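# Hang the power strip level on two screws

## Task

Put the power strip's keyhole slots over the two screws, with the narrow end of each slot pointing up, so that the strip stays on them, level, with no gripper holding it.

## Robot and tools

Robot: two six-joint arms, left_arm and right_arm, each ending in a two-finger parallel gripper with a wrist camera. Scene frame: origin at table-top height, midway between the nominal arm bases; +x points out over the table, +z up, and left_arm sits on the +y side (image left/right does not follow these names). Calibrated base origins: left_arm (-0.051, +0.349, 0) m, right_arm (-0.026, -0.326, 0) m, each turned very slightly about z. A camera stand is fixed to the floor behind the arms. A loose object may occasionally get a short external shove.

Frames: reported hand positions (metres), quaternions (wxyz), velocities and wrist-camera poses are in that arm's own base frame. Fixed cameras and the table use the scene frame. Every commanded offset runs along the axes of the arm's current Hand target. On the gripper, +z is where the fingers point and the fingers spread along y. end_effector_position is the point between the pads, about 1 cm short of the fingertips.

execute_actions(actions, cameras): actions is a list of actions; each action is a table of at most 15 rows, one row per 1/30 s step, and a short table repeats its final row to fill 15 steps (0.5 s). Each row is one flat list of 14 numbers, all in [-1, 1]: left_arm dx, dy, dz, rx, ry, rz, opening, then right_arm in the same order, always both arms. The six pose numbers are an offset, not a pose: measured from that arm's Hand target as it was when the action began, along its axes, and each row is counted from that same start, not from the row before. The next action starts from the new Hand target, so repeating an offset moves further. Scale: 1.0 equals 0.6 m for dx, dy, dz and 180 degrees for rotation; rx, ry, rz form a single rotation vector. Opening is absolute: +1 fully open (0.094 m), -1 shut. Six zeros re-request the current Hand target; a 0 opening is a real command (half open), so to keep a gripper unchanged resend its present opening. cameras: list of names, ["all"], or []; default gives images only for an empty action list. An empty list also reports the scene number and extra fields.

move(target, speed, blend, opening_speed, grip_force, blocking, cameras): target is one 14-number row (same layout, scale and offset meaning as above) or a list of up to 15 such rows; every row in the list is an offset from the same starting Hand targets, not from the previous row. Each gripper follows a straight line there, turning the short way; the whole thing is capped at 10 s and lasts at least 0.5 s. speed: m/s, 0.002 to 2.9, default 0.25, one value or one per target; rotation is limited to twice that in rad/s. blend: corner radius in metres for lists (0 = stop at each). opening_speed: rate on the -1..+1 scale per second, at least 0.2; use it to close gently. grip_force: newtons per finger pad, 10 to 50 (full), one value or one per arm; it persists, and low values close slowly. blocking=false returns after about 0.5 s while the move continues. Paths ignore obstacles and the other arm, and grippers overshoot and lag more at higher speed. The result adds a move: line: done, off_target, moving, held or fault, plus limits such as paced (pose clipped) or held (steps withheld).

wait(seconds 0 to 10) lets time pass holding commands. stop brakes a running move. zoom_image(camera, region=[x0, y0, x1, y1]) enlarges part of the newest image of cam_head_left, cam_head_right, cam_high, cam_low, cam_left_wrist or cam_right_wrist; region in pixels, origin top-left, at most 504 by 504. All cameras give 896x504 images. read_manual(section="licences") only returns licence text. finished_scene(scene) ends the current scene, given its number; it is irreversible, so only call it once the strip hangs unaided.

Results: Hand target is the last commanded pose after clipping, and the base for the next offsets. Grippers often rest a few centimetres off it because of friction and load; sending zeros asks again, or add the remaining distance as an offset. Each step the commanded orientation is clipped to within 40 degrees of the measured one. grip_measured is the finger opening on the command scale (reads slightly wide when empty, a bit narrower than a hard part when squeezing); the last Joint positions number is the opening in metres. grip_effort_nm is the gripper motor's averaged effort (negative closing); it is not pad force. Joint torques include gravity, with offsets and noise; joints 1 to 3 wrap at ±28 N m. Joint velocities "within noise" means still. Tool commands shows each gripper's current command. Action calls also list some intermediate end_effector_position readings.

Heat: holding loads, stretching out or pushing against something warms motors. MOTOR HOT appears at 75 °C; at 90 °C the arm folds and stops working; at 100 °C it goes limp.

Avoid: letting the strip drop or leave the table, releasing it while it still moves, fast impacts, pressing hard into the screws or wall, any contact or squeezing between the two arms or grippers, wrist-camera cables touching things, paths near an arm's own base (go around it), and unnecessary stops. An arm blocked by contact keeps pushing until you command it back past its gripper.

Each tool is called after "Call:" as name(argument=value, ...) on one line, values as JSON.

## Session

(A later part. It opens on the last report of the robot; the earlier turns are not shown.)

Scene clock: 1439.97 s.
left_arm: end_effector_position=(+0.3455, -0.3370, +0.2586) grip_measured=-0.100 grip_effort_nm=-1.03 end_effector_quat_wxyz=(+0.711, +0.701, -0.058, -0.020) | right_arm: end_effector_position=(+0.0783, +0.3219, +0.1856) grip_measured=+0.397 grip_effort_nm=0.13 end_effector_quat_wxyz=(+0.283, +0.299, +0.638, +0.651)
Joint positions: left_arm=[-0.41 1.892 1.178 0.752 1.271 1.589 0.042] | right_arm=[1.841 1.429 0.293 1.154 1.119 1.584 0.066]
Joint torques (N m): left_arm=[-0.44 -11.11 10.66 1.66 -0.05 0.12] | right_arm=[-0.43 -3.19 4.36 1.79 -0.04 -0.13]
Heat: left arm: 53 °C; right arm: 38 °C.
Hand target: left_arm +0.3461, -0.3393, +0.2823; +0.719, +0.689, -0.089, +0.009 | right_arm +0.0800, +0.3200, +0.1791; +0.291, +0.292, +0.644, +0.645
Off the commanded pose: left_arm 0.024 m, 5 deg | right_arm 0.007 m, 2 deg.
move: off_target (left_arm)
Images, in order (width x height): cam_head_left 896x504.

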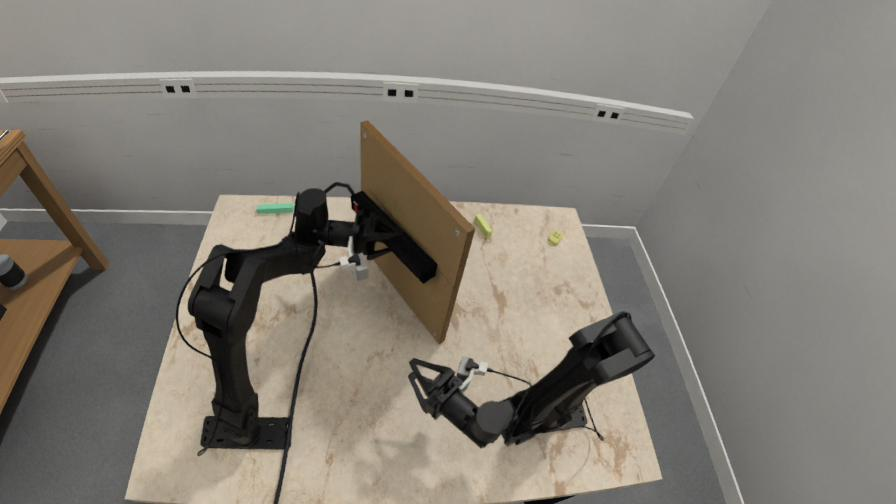

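Call:
move(target=[0.0,0.004,0,0,-0.025,0.003,-0.4,0,0,0,0,0,0,0.4], speed=0.06, cameras=["cam_head_left"])

Call:
zoom_image(camera="cam_head_left", region=[320, 160, 460, 300])

Scene clock: 1444.67 s.
left_arm: end_effector_position=(+0.3415, -0.3391, +0.2708) grip_measured=-0.100 grip_effort_nm=-1.03 end_effector_quat_wxyz=(+0.710, +0.697, -0.092, -0.039) | right_arm: end_effector_position=(+0.0783, +0.3219, +0.1856) grip_measured=+0.397 grip_effort_nm=0.13 end_effector_quat_wxyz=(+0.283, +0.299, +0.638, +0.651)
Joint positions: left_arm=[-0.41 1.908 1.25 0.705 1.346 1.601 0.042] | right_arm=[1.841 1.429 0.293 1.154 1.119 1.584 0.066]
Joint torques (N m): left_arm=[0.4 -9.25 11.06 1.58 0.08 0.18] | right_arm=[-0.34 -3.12 4.55 1.79 -0.02 -0.13]
Heat: left arm: 53 °C; right arm: 38 °C.
Hand target: left_arm +0.3457, -0.3392, +0.2845; +0.715, +0.689, -0.120, -0.015 | right_arm +0.0800, +0.3200, +0.1791; +0.291, +0.292, +0.644, +0.645
Off the commanded pose: left_arm 0.015 m, 4 deg | right_arm 0.007 m, 2 deg.
move: off_target (left_arm)
Images, in order (width x height): cam_head_left 896x504.

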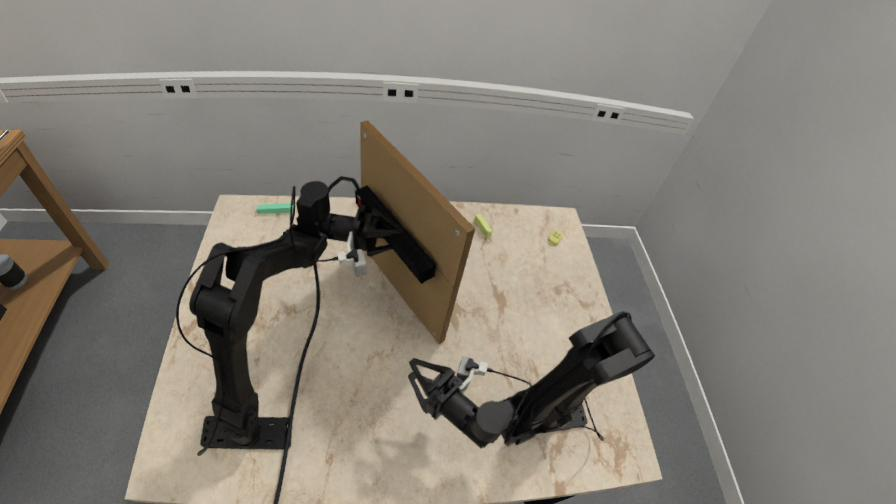

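Scaled by 3.600 from the camera's 896x504 image, which has a finer 1280x720 frame.

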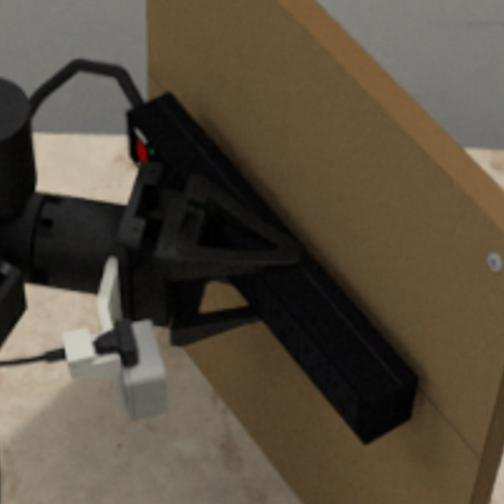

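Call:
move(target=[0.007,-0.016,0.007,0,0.0,0.004,-0.4,0,0,0,0,0,0,0.4], speed=0.03, cameras=["cam_head_left"])

Call:
zoom_image(camera="cam_head_left", region=[320, 160, 460, 300])

Scene clock: 1448.13 s.
left_arm: end_effector_position=(+0.3469, -0.3415, +0.2606) grip_measured=-0.100 grip_effort_nm=-1.03 end_effector_quat_wxyz=(+0.708, +0.699, -0.092, -0.038) | right_arm: end_effector_position=(+0.0783, +0.3219, +0.1856) grip_measured=+0.397 grip_effort_nm=0.13 end_effector_quat_wxyz=(+0.283, +0.299, +0.638, +0.651)
Joint positions: left_arm=[-0.41 1.94 1.262 0.704 1.346 1.623 0.042] | right_arm=[1.841 1.429 0.293 1.154 1.119 1.584 0.066]
Joint torques (N m): left_arm=[-0.31 -9.51 11.08 1.71 0.01 0.19] | right_arm=[-0.39 -3.06 4.37 1.79 -0.06 -0.11]
Heat: left arm: 53 °C; right arm: 38 °C.
Hand target: left_arm +0.3504, -0.3446, +0.2759; +0.715, +0.688, -0.125, -0.010 | right_arm +0.0800, +0.3200, +0.1791; +0.291, +0.292, +0.644, +0.645
Off the commanded pose: left_arm 0.016 m, 5 deg | right_arm 0.007 m, 2 deg.
move: off_target (left_arm)
Images, in order (width x height): cam_head_left 896x504.

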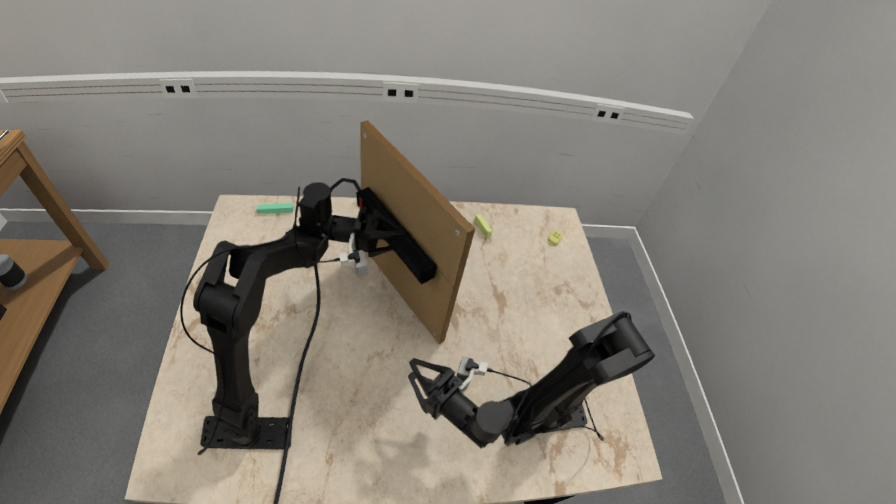

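Scaled by 3.600 from the camera's 896x504 image, which has a finer 1280x720 frame.

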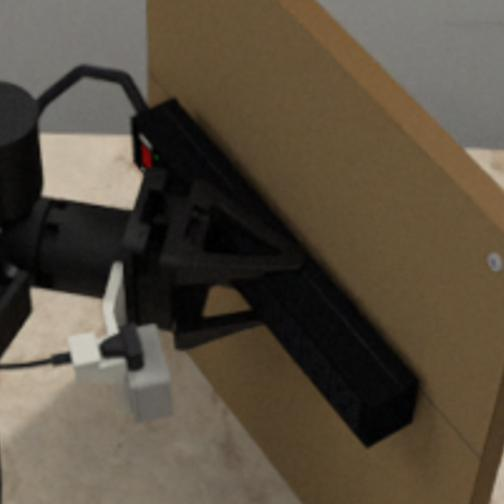

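Call:
move(target=[0.006,0.004,0.02,0,0.005,0.0,-0.4,0,0,0,0,0,0,0.4], speed=0.02, cameras=["cam_head_left"])

Call:
zoom_image(camera="cam_head_left", region=[320, 160, 460, 300])

Scene clock: 1452.47 s.
left_arm: end_effector_position=(+0.3423, -0.3473, +0.2640) grip_measured=-0.100 grip_effort_nm=-1.03 end_effector_quat_wxyz=(+0.708, +0.697, -0.101, -0.042) | right_arm: end_effector_position=(+0.0783, +0.3219, +0.1856) grip_measured=+0.397 grip_effort_nm=0.13 end_effector_quat_wxyz=(+0.283, +0.299, +0.638, +0.651)
Joint positions: left_arm=[-0.426 1.94 1.274 0.697 1.348 1.625 0.042] | right_arm=[1.841 1.429 0.293 1.154 1.119 1.584 0.066]
Joint torques (N m): left_arm=[-1.36 -9.13 11.64 1.65 -0.44 0.15] | right_arm=[-0.49 -2.96 4.31 1.79 -0.05 -0.12]
Heat: left arm: 53 °C; right arm: 38 °C.
Hand target: left_arm +0.3512, -0.3568, +0.2791; +0.716, +0.688, -0.119, -0.005 | right_arm +0.0800, +0.3200, +0.1791; +0.291, +0.292, +0.644, +0.645
Off the commanded pose: left_arm 0.020 m, 5 deg | right_arm 0.007 m, 2 deg.
move: off_target (left_arm)
Images, in order (width x height): cam_head_left 896x504.

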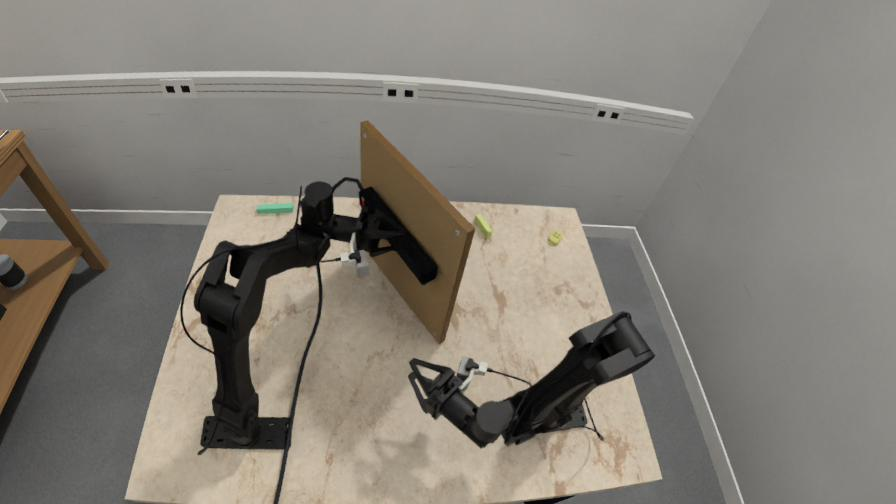

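Scaled by 3.600 from the camera's 896x504 image, which has a finer 1280x720 frame.

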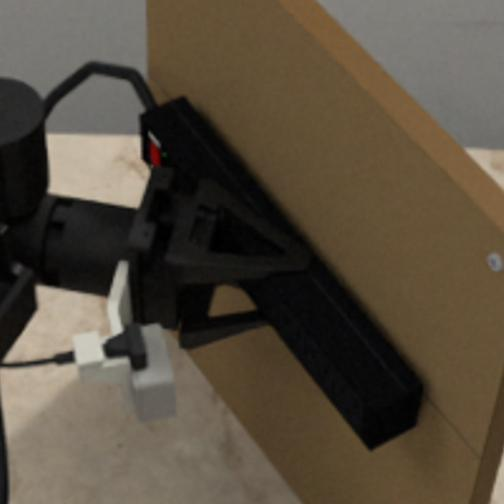

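Call:
move(target=[[0.002,-0.006,-0.010,0,0,0.0,-0.4,0,0,0,0,0,0,0.4],[0.004,-0.02,-0.010,0,0,0,-0.4,0,0,0,0,0,0,0.4]], speed=0.02, cameras=["cam_head_left"])

Call:
zoom_image(camera="cam_head_left", region=[320, 160, 460, 300])

Scene clock: 1457.63 s.
left_arm: end_effector_position=(+0.3424, -0.3477, +0.2577) grip_measured=-0.100 grip_effort_nm=-1.03 end_effector_quat_wxyz=(+0.708, +0.696, -0.108, -0.045) | right_arm: end_effector_position=(+0.0783, +0.3219, +0.1856) grip_measured=+0.397 grip_effort_nm=0.13 end_effector_quat_wxyz=(+0.283, +0.299, +0.638, +0.651)
Joint positions: left_arm=[-0.425 1.959 1.274 0.717 1.362 1.63 0.042] | right_arm=[1.841 1.429 0.293 1.154 1.119 1.584 0.066]
Joint torques (N m): left_arm=[0.12 -8.59 10.88 1.74 -0.42 0.16] | right_arm=[-0.43 -2.97 4.4 1.82 -0.03 -0.12]
Heat: left arm: 54 °C; right arm: 38 °C.
Hand target: left_arm +0.3565, -0.3520, +0.2674; +0.716, +0.688, -0.119, -0.005 | right_arm +0.0800, +0.3200, +0.1791; +0.291, +0.292, +0.644, +0.645
Off the commanded pose: left_arm 0.018 m, 5 deg | right_arm 0.007 m, 2 deg.
move: off_target (left_arm)
Images, in order (width x height): cam_head_left 896x504.

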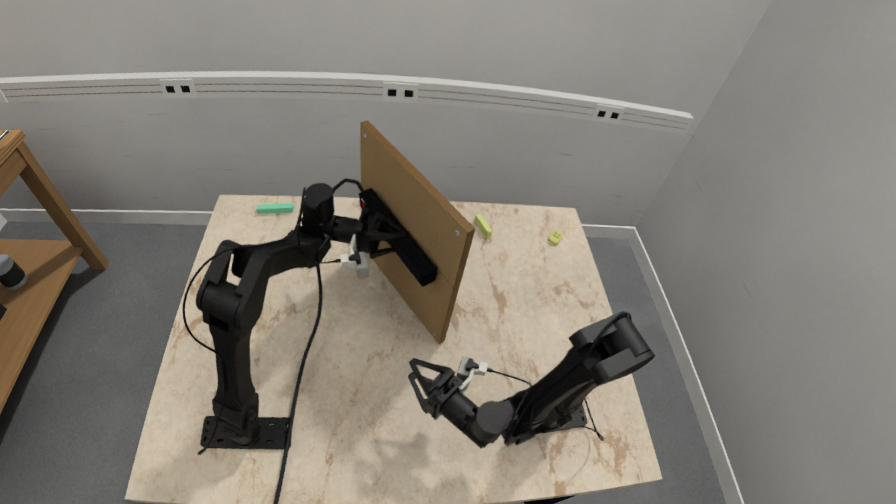

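Scaled by 3.600 from the camera's 896x504 image, which has a finer 1280x720 frame.

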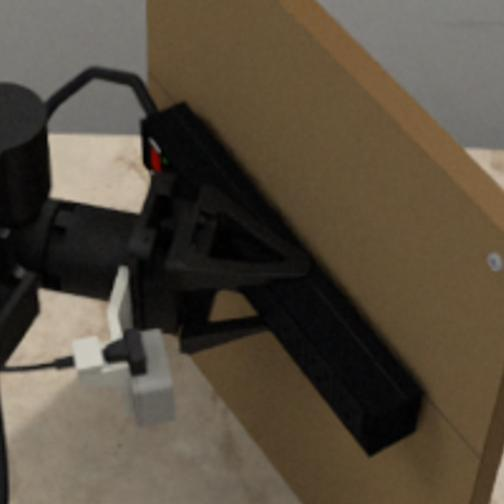

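Call:
move(target=[0.018,0.004,-0.006,0,0,0,-0.4,0,0,0,0,0,0,0.4], speed=0.015, cameras=["cam_head_left"])

Call:
zoom_image(camera="cam_head_left", region=[320, 160, 460, 300])

Scene clock: 1461.63 s.
left_arm: end_effector_position=(+0.3503, -0.3433, +0.2586) grip_measured=-0.100 grip_effort_nm=-1.03 end_effector_quat_wxyz=(+0.708, +0.696, -0.111, -0.048) | right_arm: end_effector_position=(+0.0783, +0.3219, +0.1856) grip_measured=+0.397 grip_effort_nm=0.13 end_effector_quat_wxyz=(+0.283, +0.299, +0.638, +0.651)
Joint positions: left_arm=[-0.407 1.984 1.309 0.717 1.389 1.621 0.042] | right_arm=[1.841 1.429 0.293 1.154 1.119 1.584 0.066]
Joint torques (N m): left_arm=[-0.21 -8.76 12.15 1.62 -0.55 0.11] | right_arm=[-0.47 -2.91 4.33 1.79 -0.04 -0.13]
Heat: left arm: 54 °C; right arm: 38 °C.
Hand target: left_arm +0.3673, -0.3502, +0.2716; +0.716, +0.688, -0.119, -0.005 | right_arm +0.0800, +0.3200, +0.1791; +0.291, +0.292, +0.644, +0.645
Off the commanded pose: left_arm 0.022 m, 5 deg | right_arm 0.007 m, 2 deg.
move: off_target (left_arm)
Images, in order (width x height): cam_head_left 896x504.

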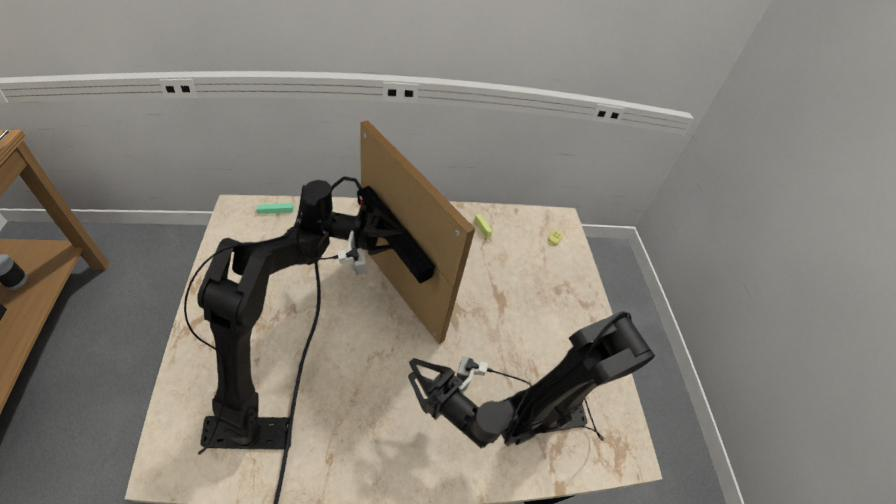

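Scaled by 3.600 from the camera's 896x504 image, which has a finer 1280x720 frame.

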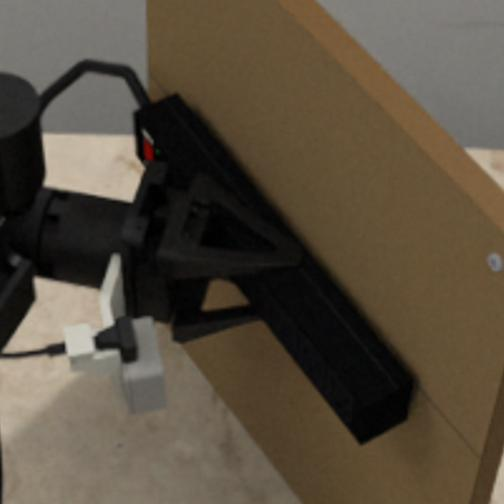

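Call:
move(target=[[0.0,0.006,0,0,0.002,-0.009,-0.4,0,0,0,0,0,0,0.4],[-0.016,0.006,0.012,0,0.002,-0.009,-0.4,0,0,0,0,0,0,0.4]], speed=0.012, cameras=["cam_head_left"])

Call:
zoom_image(camera="cam_head_left", region=[320, 160, 460, 300])

Scene clock: 1467.67 s.
left_arm: end_effector_position=(+0.3505, -0.3433, +0.2588) grip_measured=-0.100 grip_effort_nm=-1.03 end_effector_quat_wxyz=(+0.708, +0.696, -0.108, -0.050) | right_arm: end_effector_position=(+0.0783, +0.3219, +0.1856) grip_measured=+0.397 grip_effort_nm=0.13 end_effector_quat_wxyz=(+0.283, +0.299, +0.638, +0.651)
Joint positions: left_arm=[-0.407 1.984 1.309 0.719 1.388 1.61 0.042] | right_arm=[1.841 1.429 0.293 1.154 1.119 1.584 0.066]
Joint torques (N m): left_arm=[-2.39 -11.56 8.75 1.59 -0.82 0] | right_arm=[-0.47 -3.08 4.44 1.78 -0.05 -0.11]
Heat: left arm: 54 °C; right arm: 38 °C.
Hand target: left_arm +0.3561, -0.3554, +0.2738; +0.716, +0.690, -0.107, -0.012 | right_arm +0.0800, +0.3200, +0.1791; +0.291, +0.292, +0.644, +0.645
Off the commanded pose: left_arm 0.020 m, 4 deg | right_arm 0.007 m, 2 deg.
move: off_target (left_arm)
Images, in order (width x height): cam_head_left 896x504.

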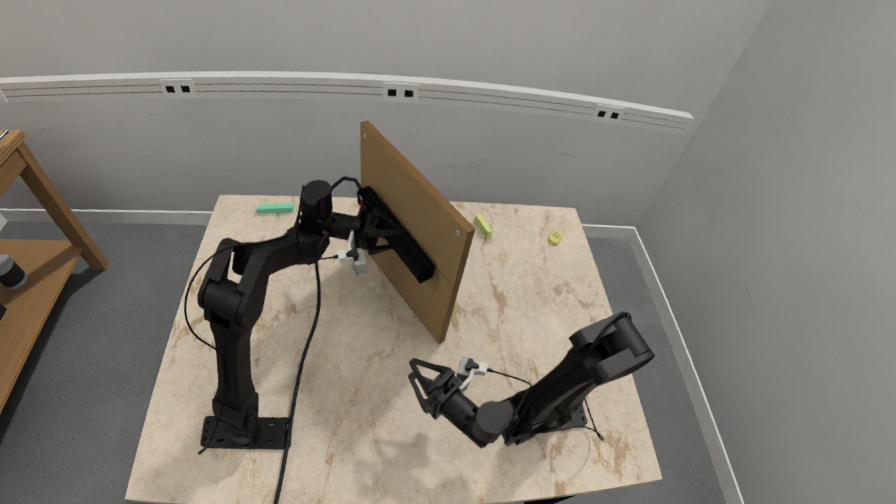

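Scaled by 3.600 from the camera's 896x504 image, which has a finer 1280x720 frame.

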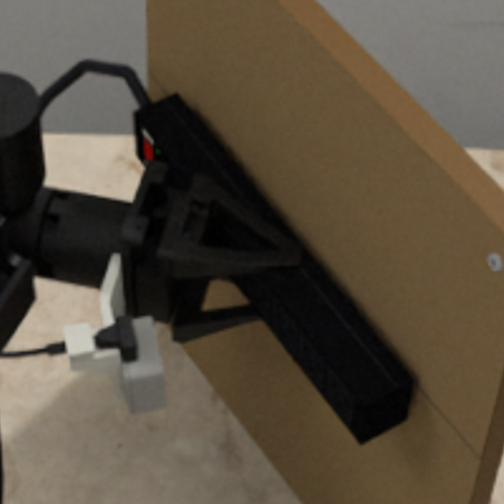

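Call:
move(target=[-0.012,0.004,-0.001,0,0.002,-0.004,-0.4,0,0,0,0,0,0,0.4], speed=0.012, cameras=["cam_head_left"])

Call:
zoom_image(camera="cam_head_left", region=[320, 160, 460, 300])

Scene clock: 1470.90 s.
left_arm: end_effector_position=(+0.3499, -0.3436, +0.2585) grip_measured=-0.100 grip_effort_nm=-1.03 end_effector_quat_wxyz=(+0.709, +0.697, -0.101, -0.044) | right_arm: end_effector_position=(+0.0783, +0.3219, +0.1856) grip_measured=+0.397 grip_effort_nm=0.13 end_effector_quat_wxyz=(+0.283, +0.299, +0.638, +0.651)
Joint positions: left_arm=[-0.41 1.971 1.289 0.725 1.366 1.61 0.042] | right_arm=[1.841 1.429 0.293 1.154 1.119 1.584 0.066]
Joint torques (N m): left_arm=[-2.52 -12.98 7.24 1.58 -0.7 -0.08] | right_arm=[-0.38 -2.97 4.26 1.79 -0.05 -0.12]
Heat: left arm: 54 °C; right arm: 38 °C.
Hand target: left_arm +0.3489, -0.3535, +0.2750; +0.716, +0.690, -0.100, -0.015 | right_arm +0.0800, +0.3200, +0.1791; +0.291, +0.292, +0.644, +0.645
Off the commanded pose: left_arm 0.019 m, 4 deg | right_arm 0.007 m, 2 deg.
move: off_target (left_arm)
Images, in order (width x height): cam_head_left 896x504.

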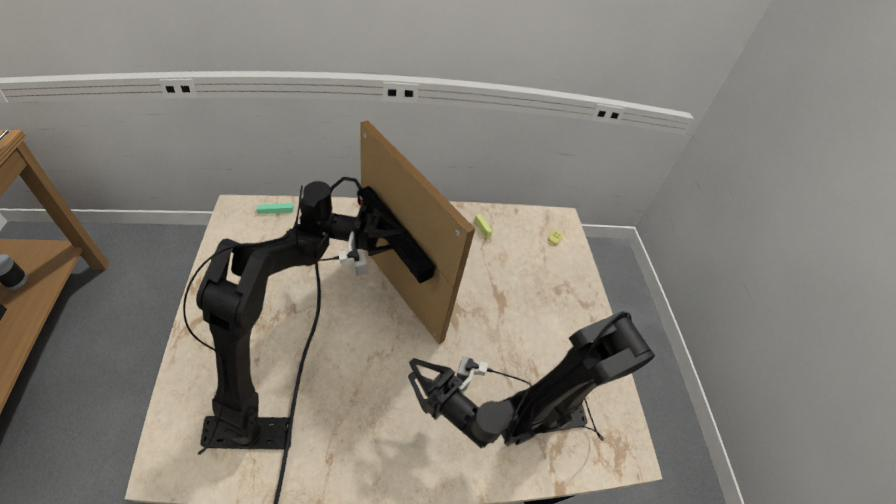

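Scaled by 3.600 from the camera's 896x504 image, which has a finer 1280x720 frame.

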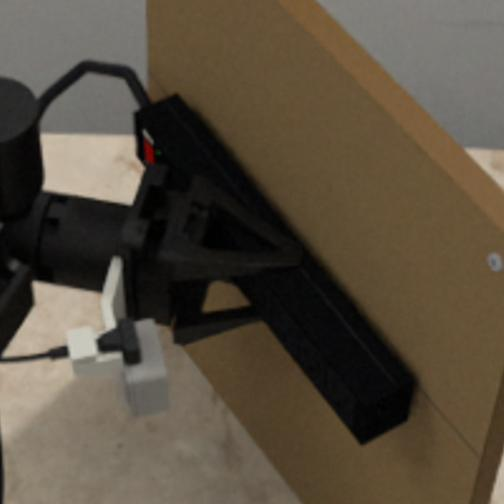

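Continue.

Call:
move(target=[-0.01,0.012,-0.004,0,0.002,-0.004,-0.4,0,0,0,0,0,0,0.4], speed=0.012, cameras=["cam_head_left"])

Call:
zoom_image(camera="cam_head_left", region=[320, 160, 460, 300])

Scene clock: 1474.03 s.
left_arm: end_effector_position=(+0.3465, -0.3444, +0.2557) grip_measured=-0.100 grip_effort_nm=-1.03 end_effector_quat_wxyz=(+0.706, +0.702, -0.072, -0.057) | right_arm: end_effector_position=(+0.0783, +0.3219, +0.1856) grip_measured=+0.397 grip_effort_nm=0.13 end_effector_quat_wxyz=(+0.283, +0.299, +0.638, +0.651)
Joint positions: left_arm=[-0.417 1.947 1.255 0.709 1.336 1.577 0.042] | right_arm=[1.841 1.429 0.293 1.154 1.119 1.584 0.066]
Joint torques (N m): left_arm=[-1.77 -14.12 7.71 1.73 -0.44 0.07] | right_arm=[-0.39 -3.03 4.36 1.79 -0.04 -0.09]
Heat: left arm: 54 °C; right arm: 38 °C.
Hand target: left_arm +0.3426, -0.3498, +0.2814; +0.716, +0.691, -0.094, -0.017 | right_arm +0.0800, +0.3200, +0.1791; +0.291, +0.292, +0.644, +0.645
Off the commanded pose: left_arm 0.026 m, 5 deg | right_arm 0.007 m, 2 deg.
move: off_target (left_arm)
Images, in order (width x height): cam_head_left 896x504.

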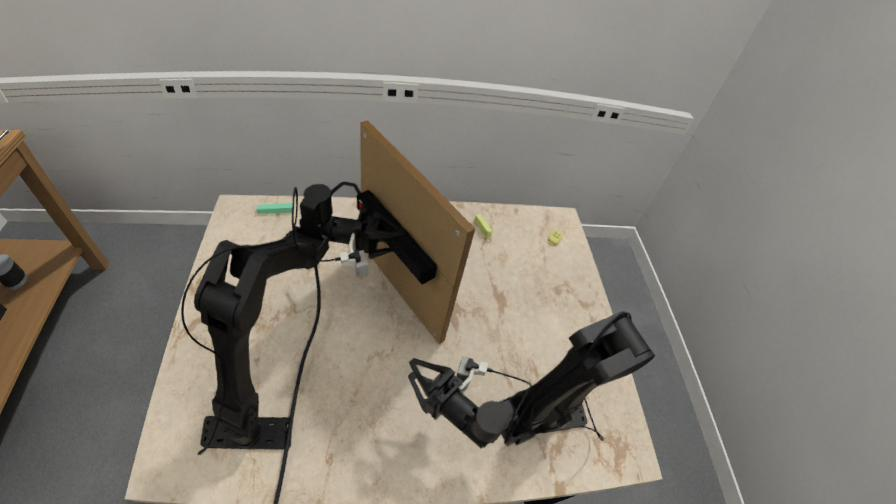

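Scaled by 3.600 from the camera's 896x504 image, which has a finer 1280x720 frame.

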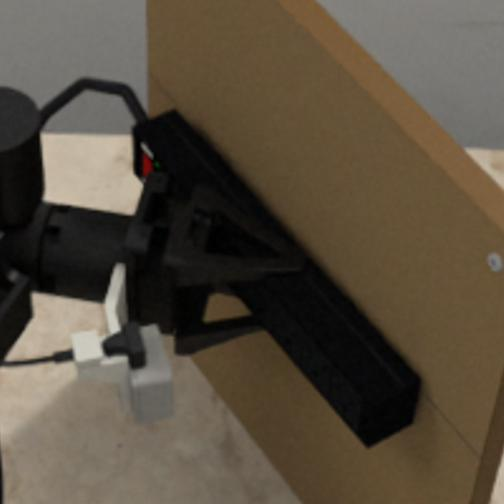

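Call:
move(target=[[-0.003,0.012,-0.001,0,-0.003,0.01,-0.4,0,0,0,0,0,0,0.4],[-0.002,0.016,0.006,0,-0.003,0.01,-0.4,0,0,0,0,0,0,0.4]], speed=0.015, cameras=["cam_head_left"])

Call:
zoom_image(camera="cam_head_left", region=[320, 160, 460, 300])

Scene clock: 1479.40 s.
left_arm: end_effector_position=(+0.3459, -0.3443, +0.2561) grip_measured=-0.100 grip_effort_nm=-1.03 end_effector_quat_wxyz=(+0.704, +0.705, -0.068, -0.055) | right_arm: end_effector_position=(+0.0783, +0.3219, +0.1856) grip_measured=+0.397 grip_effort_nm=0.13 end_effector_quat_wxyz=(+0.283, +0.299, +0.638, +0.651)
Joint positions: left_arm=[-0.419 1.935 1.253 0.67 1.326 1.601 0.042] | right_arm=[1.841 1.429 0.293 1.154 1.119 1.584 0.066]
Joint torques (N m): left_arm=[-2.48 -14.26 9.63 1.8 -0.32 0.14] | right_arm=[-0.39 -3.08 4.31 1.81 -0.06 -0.14]
Heat: left arm: 53 °C; right arm: 38 °C.
Hand target: left_arm +0.3397, -0.3529, +0.2910; +0.716, +0.689, -0.108, -0.009 | right_arm +0.0800, +0.3200, +0.1791; +0.291, +0.292, +0.644, +0.645
Off the commanded pose: left_arm 0.036 m, 7 deg | right_arm 0.007 m, 2 deg.
move: off_target (left_arm)
Images, in order (width x height): cam_head_left 896x504.

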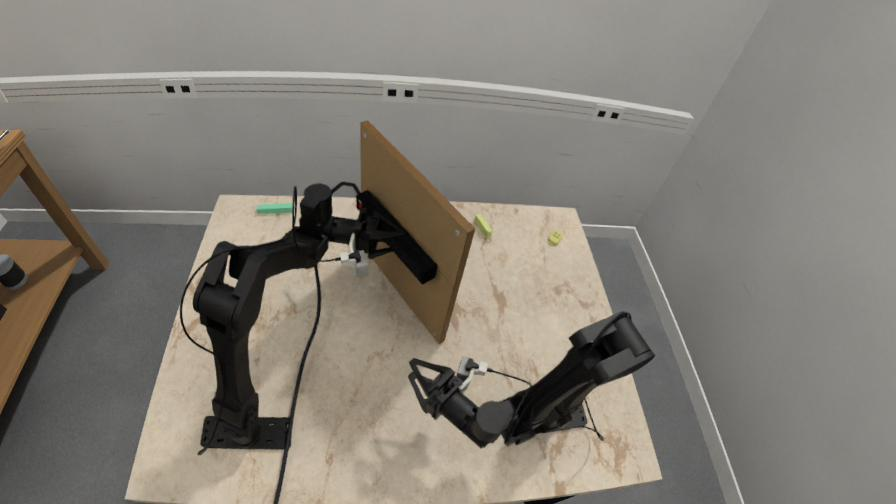

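Scaled by 3.600 from the camera's 896x504 image, which has a finer 1280x720 frame.

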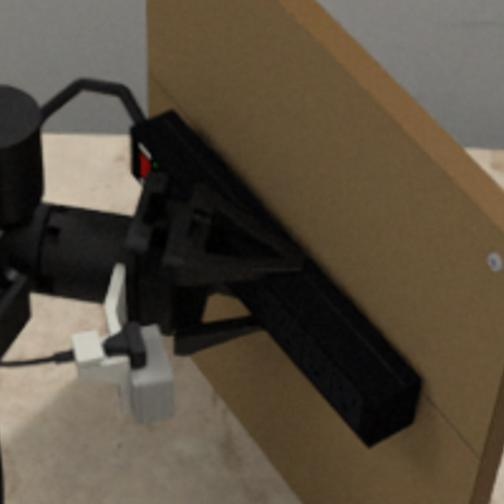

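Call:
move(target=[[0.003,0.01,-0.006,0,-0.003,0.003,-0.4,0,0,0,0,0,0,0.4],[0.004,0.012,0.003,0,-0.003,0.003,-0.4,0,0,0,0,0,0,0.4]], speed=0.015, cameras=["cam_head_left"])

Call:
zoom_image(camera="cam_head_left", region=[320, 160, 460, 300])

Scene clock: 1483.93 s.
left_arm: end_effector_position=(+0.3458, -0.3443, +0.2558) grip_measured=-0.100 grip_effort_nm=-1.03 end_effector_quat_wxyz=(+0.702, +0.707, -0.063, -0.058) | right_arm: end_effector_position=(+0.0783, +0.3219, +0.1856) grip_measured=+0.397 grip_effort_nm=0.13 end_effector_quat_wxyz=(+0.283, +0.299, +0.638, +0.651)
Joint positions: left_arm=[-0.419 1.929 1.255 0.641 1.323 1.609 0.042] | right_arm=[1.841 1.429 0.293 1.154 1.119 1.584 0.066]
Joint torques (N m): left_arm=[-2.56 -13.96 11.93 1.8 -0.19 0.14] | right_arm=[-0.46 -2.92 4.38 1.8 -0.03 -0.14]
Heat: left arm: 54 °C; right arm: 38 °C.
Hand target: left_arm +0.3408, -0.3547, +0.2984; +0.716, +0.689, -0.115, -0.009 | right_arm +0.0800, +0.3200, +0.1791; +0.291, +0.292, +0.644, +0.645
Off the commanded pose: left_arm 0.044 m, 9 deg | right_arm 0.007 m, 2 deg.
move: off_target (left_arm)
Images, in order (width x height): cam_head_left 896x504.

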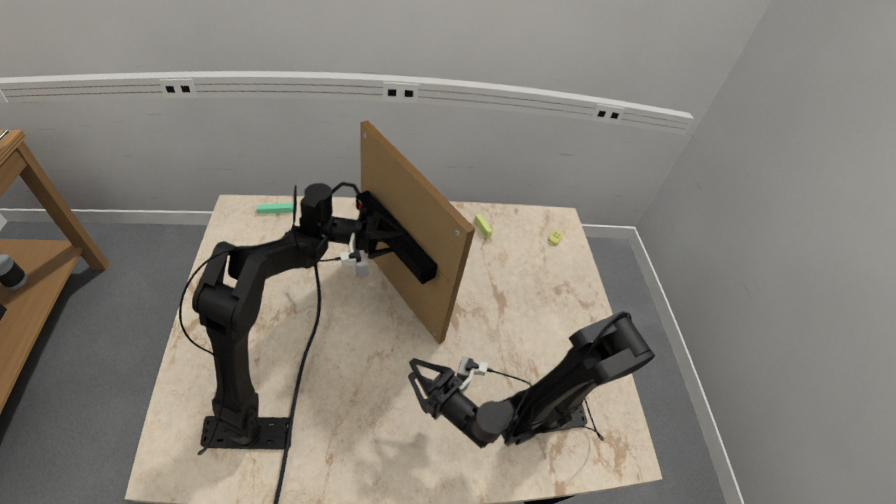

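Scaled by 3.600 from the camera's 896x504 image, which has a finer 1280x720 frame.

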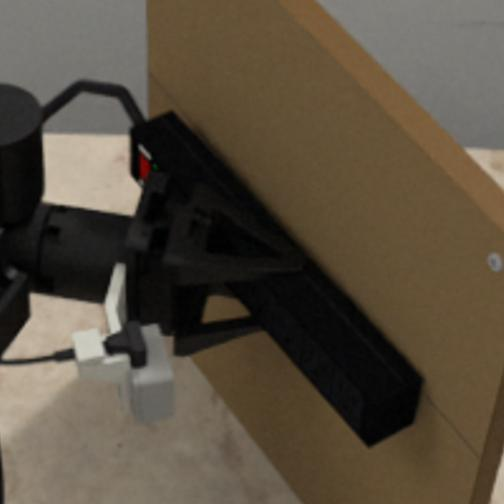

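Call:
move(target=[[0.006,-0.01,0.012,0,-0.02,0.012,-0.4,0,0,0,0,0,0,0.4],[0.012,-0.02,0.024,0,-0.02,0.012,-0.4,0,0,0,0,0,0,0.4]], speed=0.02, cameras=["cam_head_left"])

Call:
zoom_image(camera="cam_head_left", region=[320, 160, 460, 300])

Scene clock: 1489.40 s.
left_arm: end_effector_position=(+0.3465, -0.3468, +0.2574) grip_measured=-0.100 grip_effort_nm=-1.03 end_effector_quat_wxyz=(+0.697, +0.708, -0.094, -0.067) | right_arm: end_effector_position=(+0.0783, +0.3219, +0.1856) grip_measured=+0.397 grip_effort_nm=0.13 end_effector_quat_wxyz=(+0.283, +0.299, +0.638, +0.651)
Joint positions: left_arm=[-0.419 1.957 1.333 0.517 1.379 1.712 0.042] | right_arm=[1.841 1.429 0.293 1.154 1.119 1.584 0.066]
Joint torques (N m): left_arm=[-4.55 -9.66 14.22 2.17 -0.28 0.11] | right_arm=[-0.4 -3.03 4.42 1.8 -0.06 -0.13]
Heat: left arm: 54 °C; right arm: 38 °C.
Hand target: left_arm +0.3471, -0.3706, +0.2880; +0.712, +0.686, -0.150, -0.017 | right_arm +0.0800, +0.3200, +0.1791; +0.291, +0.292, +0.644, +0.645
Off the commanded pose: left_arm 0.039 m, 9 deg | right_arm 0.007 m, 2 deg.
move: off_target (left_arm)
Images, in order (width x height): cam_head_left 896x504.

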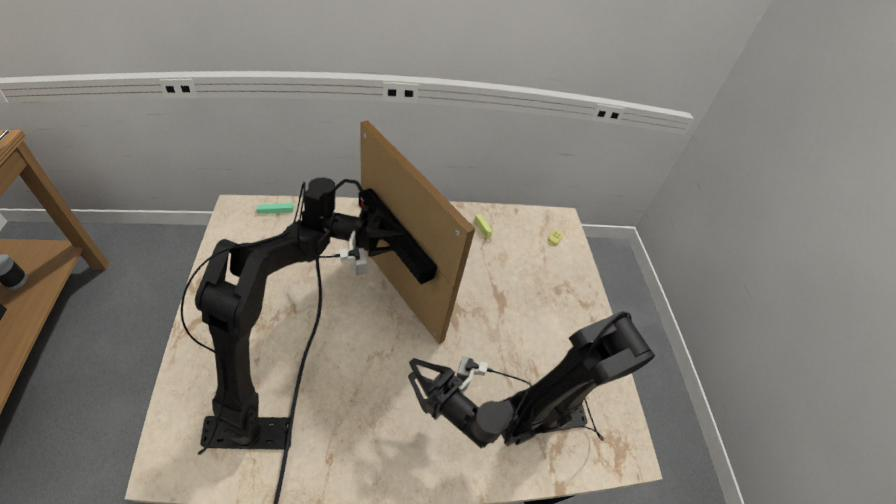

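Scaled by 3.600 from the camera's 896x504 image, which has a finer 1280x720 frame.

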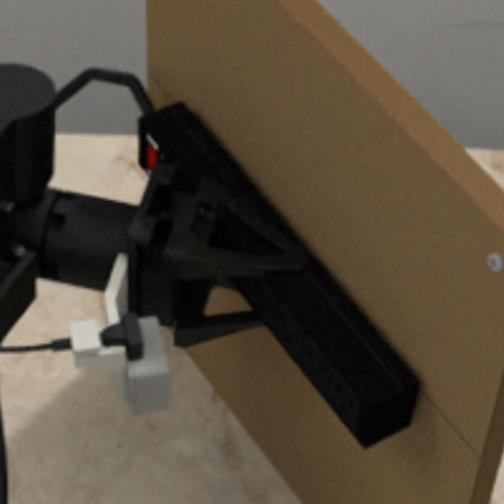

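Call:
move(target=[[0.003,-0.02,0.006,0,0.008,-0.006,-0.4,0,0,0,0,0,0,0.4],[0.003,-0.06,0.006,0,0.008,-0.006,-0.4,0,0,0,0,0,0,0.4]], speed=0.02, cameras=["cam_head_left"])

Call:
zoom_image(camera="cam_head_left", region=[320, 160, 460, 300])

Scene clock: 1495.27 s.
left_arm: end_effector_position=(+0.3459, -0.3476, +0.2537) grip_measured=-0.100 grip_effort_nm=-1.03 end_effector_quat_wxyz=(+0.702, +0.699, -0.122, -0.060) | right_arm: end_effector_position=(+0.0783, +0.3219, +0.1856) grip_measured=+0.397 grip_effort_nm=0.13 end_effector_quat_wxyz=(+0.283, +0.299, +0.638, +0.651)
Joint positions: left_arm=[-0.419 1.991 1.333 0.622 1.411 1.693 0.042] | right_arm=[1.841 1.429 0.293 1.154 1.119 1.584 0.066]
Joint torques (N m): left_arm=[-5.23 -7.08 10.36 2.04 -0.95 0.23] | right_arm=[-0.43 -3.1 4.3 1.81 -0.05 -0.16]
Heat: left arm: 55 °C; right arm: 38 °C.
Hand target: left_arm +0.3544, -0.3767, +0.2532; +0.713, +0.687, -0.135, -0.015 | right_arm +0.0800, +0.3200, +0.1791; +0.291, +0.292, +0.644, +0.645
Off the commanded pose: left_arm 0.030 m, 6 deg | right_arm 0.007 m, 2 deg.
move: off_target (left_arm)
Images, in order (width x height): cam_head_left 896x504.

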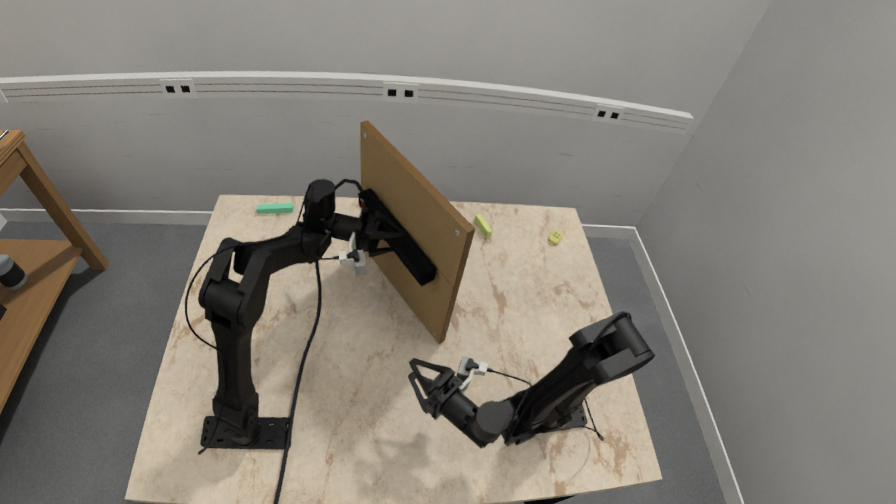

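Scaled by 3.600 from the camera's 896x504 image, which has a finer 1280x720 frame.

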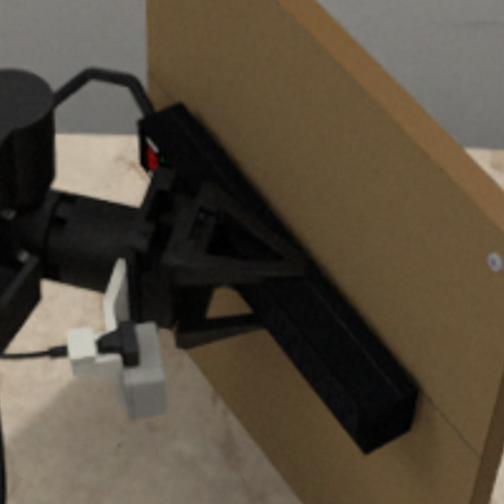

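Call:
move(target=[[-0.006,0.03,-0.012,0,0,-0.01,-0.4,0,0,0,0,0,0,0.4],[-0.008,0.05,-0.018,0,0,-0.01,-0.4,0,0,0,0,0,0,0.4]], speed=0.015, cameras=["cam_head_left"])

Call:
zoom_image(camera="cam_head_left", region=[320, 160, 460, 300])

Call:
execute_actions(actions=[], cameras=[])

Scene clock: 1500.57 s.
left_arm: end_effector_position=(+0.3460, -0.3469, +0.2562) grip_measured=-0.101 grip_effort_nm=-1.03 end_effector_quat_wxyz=(+0.703, +0.699, -0.111, -0.070) | right_arm: end_effector_position=(+0.0783, +0.3219, +0.1856) grip_measured=+0.397 grip_effort_nm=0.13 end_effector_quat_wxyz=(+0.283, +0.299, +0.638, +0.651)
Joint positions: left_arm=[-0.417 1.988 1.331 0.641 1.41 1.645 0.042] | right_arm=[1.841 1.429 0.293 1.154 1.119 1.584 0.066]
Joint torques (N m): left_arm=[-3.49 -12.9 9.78 1.74 -0.76 -0.1] | right_arm=[-0.42 -3.03 4.41 1.83 -0.07 -0.12]
Heat: left arm: 55 °C; right arm: 38 °C.
Hand target: left_arm +0.3471, -0.3635, +0.2816; +0.713, +0.690, -0.124, -0.027 | right_arm +0.0800, +0.3200, +0.1791; +0.291, +0.292, +0.644, +0.645
Off the commanded pose: left_arm 0.030 m, 5 deg | right_arm 0.007 m, 2 deg.
move: off_target (left_arm)
Images, in order (width x height): cam_head_left 896x504.

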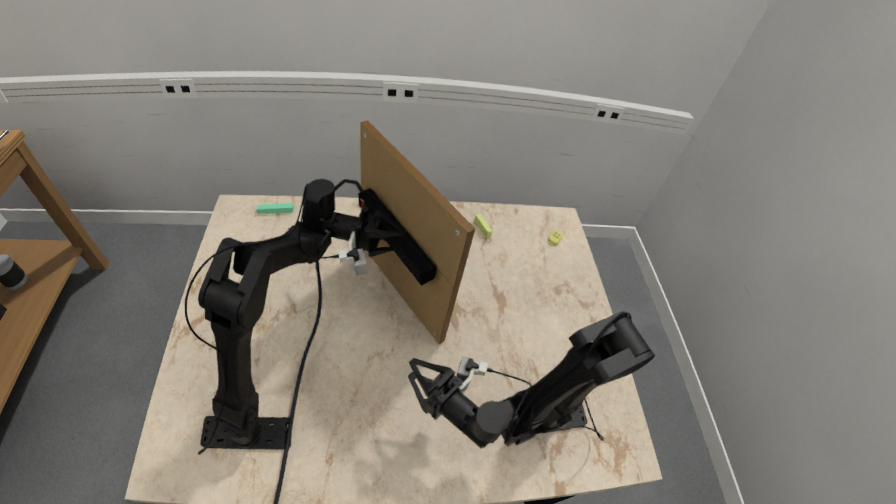

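Scaled by 3.600 from the camera's 896x504 image, which has a finer 1280x720 frame.

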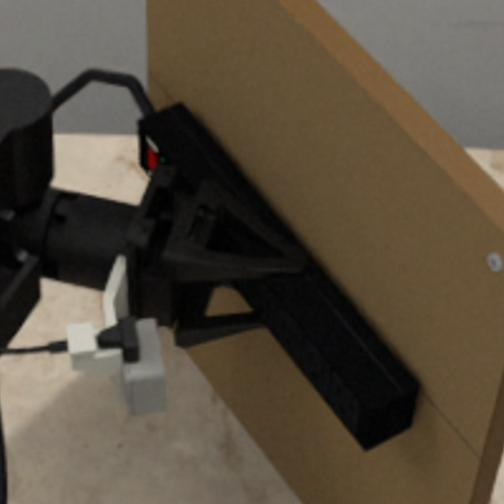

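Scene clock: 1500.57 s.
left_arm: end_effector_position=(+0.3460, -0.3469, +0.2562) grip_measured=-0.101 grip_effort_nm=-1.03 end_effector_quat_wxyz=(+0.703, +0.699, -0.111, -0.070) | right_arm: end_effector_position=(+0.0783, +0.3219, +0.1856) grip_measured=+0.397 grip_effort_nm=0.13 end_effector_quat_wxyz=(+0.283, +0.299, +0.638, +0.651)
Joint positions: left_arm=[-0.417 1.988 1.331 0.641 1.41 1.645 0.042] | right_arm=[1.841 1.429 0.293 1.154 1.119 1.584 0.066]
Joint velocities: within noise
Joint torques (N m): left_arm=[-3.49 -12.9 9.78 1.74 -0.76 -0.1] | right_arm=[-0.42 -3.03 4.41 1.83 -0.07 -0.12]
Heat: left arm: 55 °C; right arm: 38 °C.
Hand target: left_arm +0.3471, -0.3635, +0.2816; +0.713, +0.690, -0.124, -0.027 | right_arm +0.0800, +0.3200, +0.1791; +0.291, +0.292, +0.644, +0.645
Tool commands: left_gripper/opening=-0.4 right_gripper/opening=+0.4
Off the commanded pose: left_arm 0.030 m, 5 deg | right_arm 0.007 m, 2 deg.
No camera images: "cameras" was empty.

Call:
move(target=[[-0.002,0.012,-0.008,0,0,-0.006,-0.4,0,0,0,0,0,0,0.4],[0.008,0.012,-0.008,0,0,-0.006,-0.4,0,0,0,0,0,0,0.4]], speed=0.012, cameras=["cam_head_left"])

Call:
zoom_image(camera="cam_head_left", region=[320, 160, 460, 300])

Scene clock: 1505.97 s.
left_arm: end_effector_position=(+0.3469, -0.3465, +0.2558) grip_measured=-0.101 grip_effort_nm=-1.03 end_effector_quat_wxyz=(+0.700, +0.703, -0.091, -0.084) | right_arm: end_effector_position=(+0.0783, +0.3219, +0.1856) grip_measured=+0.397 grip_effort_nm=0.13 end_effector_quat_wxyz=(+0.283, +0.299, +0.638, +0.651)
Joint positions: left_arm=[-0.416 1.984 1.329 0.623 1.403 1.61 0.042] | right_arm=[1.841 1.429 0.293 1.154 1.119 1.584 0.066]
Joint torques (N m): left_arm=[-2.33 -12.72 12.01 1.79 -0.56 -0.06] | right_arm=[-0.38 -2.96 4.37 1.78 -0.06 -0.17]
Heat: left arm: 54 °C; right arm: 38 °C.
Hand target: left_arm +0.3519, -0.3595, +0.2893; +0.713, +0.691, -0.117, -0.033 | right_arm +0.0800, +0.3200, +0.1791; +0.291, +0.292, +0.644, +0.645
Off the commanded pose: left_arm 0.036 m, 7 deg | right_arm 0.007 m, 2 deg.
move: off_target (left_arm)
Images, in order (width x height): cam_head_left 896x504.

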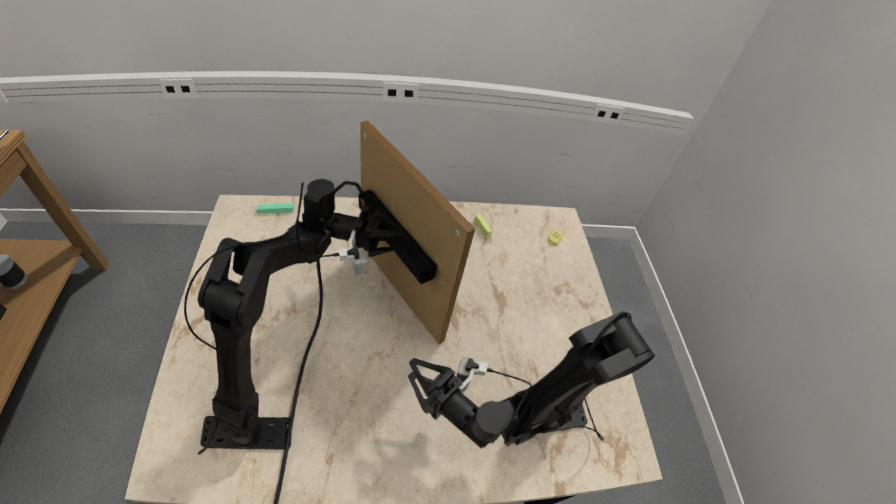

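Scaled by 3.600 from the camera's 896x504 image, which has a finer 1280x720 frame.

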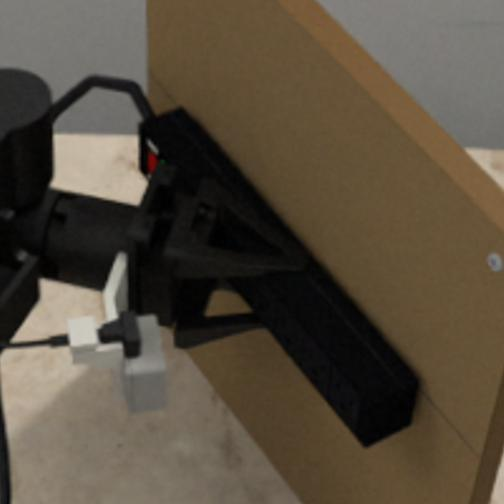

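Call:
move(target=[[0,0.006,-0.008,0,0,0,-0.4,0,0,0,0,0,0,0.4],[0.004,0.008,0.005,0,0,0,-0.4,0,0,0,0,0,0,0.4]], speed=0.012, cameras=["cam_head_left"])

Call:
zoom_image(camera="cam_head_left", region=[320, 160, 460, 300])

Scene clock: 1510.33 s.
left_arm: end_effector_position=(+0.3474, -0.3463, +0.2552) grip_measured=-0.101 grip_effort_nm=-1.03 end_effector_quat_wxyz=(+0.699, +0.705, -0.083, -0.092) | right_arm: end_effector_position=(+0.0783, +0.3219, +0.1856) grip_measured=+0.397 grip_effort_nm=0.13 end_effector_quat_wxyz=(+0.283, +0.299, +0.638, +0.651)
Joint positions: left_arm=[-0.415 1.984 1.332 0.608 1.403 1.6 0.042] | right_arm=[1.841 1.429 0.293 1.154 1.119 1.584 0.066]
Joint torques (N m): left_arm=[-2.86 -12.88 13.24 1.81 -0.6 -0.02] | right_arm=[-0.47 -3.1 4.4 1.75 -0.03 -0.11]
Heat: left arm: 54 °C; right arm: 38 °C.
Hand target: left_arm +0.3530, -0.3627, +0.2943; +0.713, +0.691, -0.118, -0.033 | right_arm +0.0800, +0.3200, +0.1791; +0.291, +0.292, +0.644, +0.645
Off the commanded pose: left_arm 0.043 m, 8 deg | right_arm 0.007 m, 2 deg.
move: off_target (left_arm)
Images, in order (width x height): cam_head_left 896x504.

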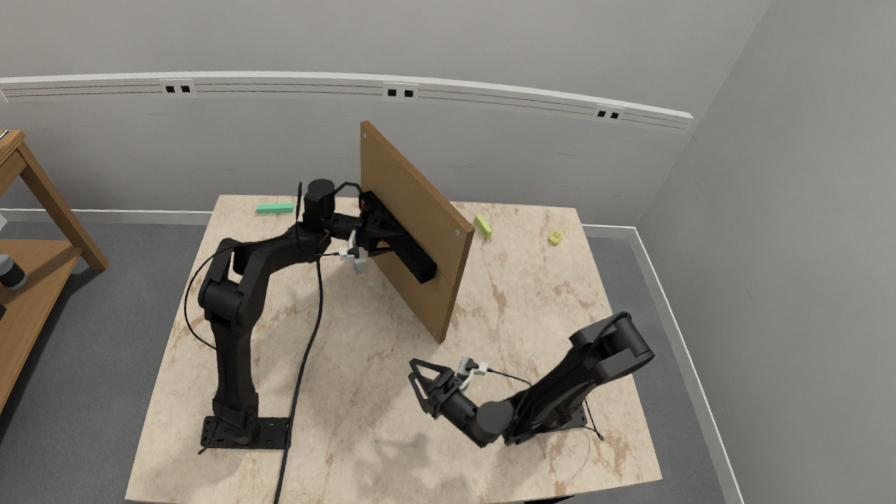

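Scaled by 3.600 from the camera's 896x504 image, which has a finer 1280x720 frame.

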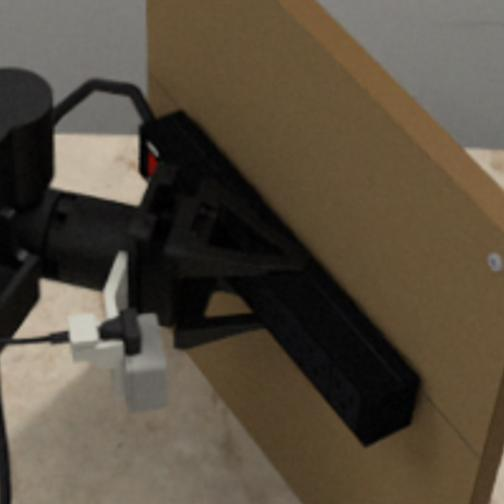

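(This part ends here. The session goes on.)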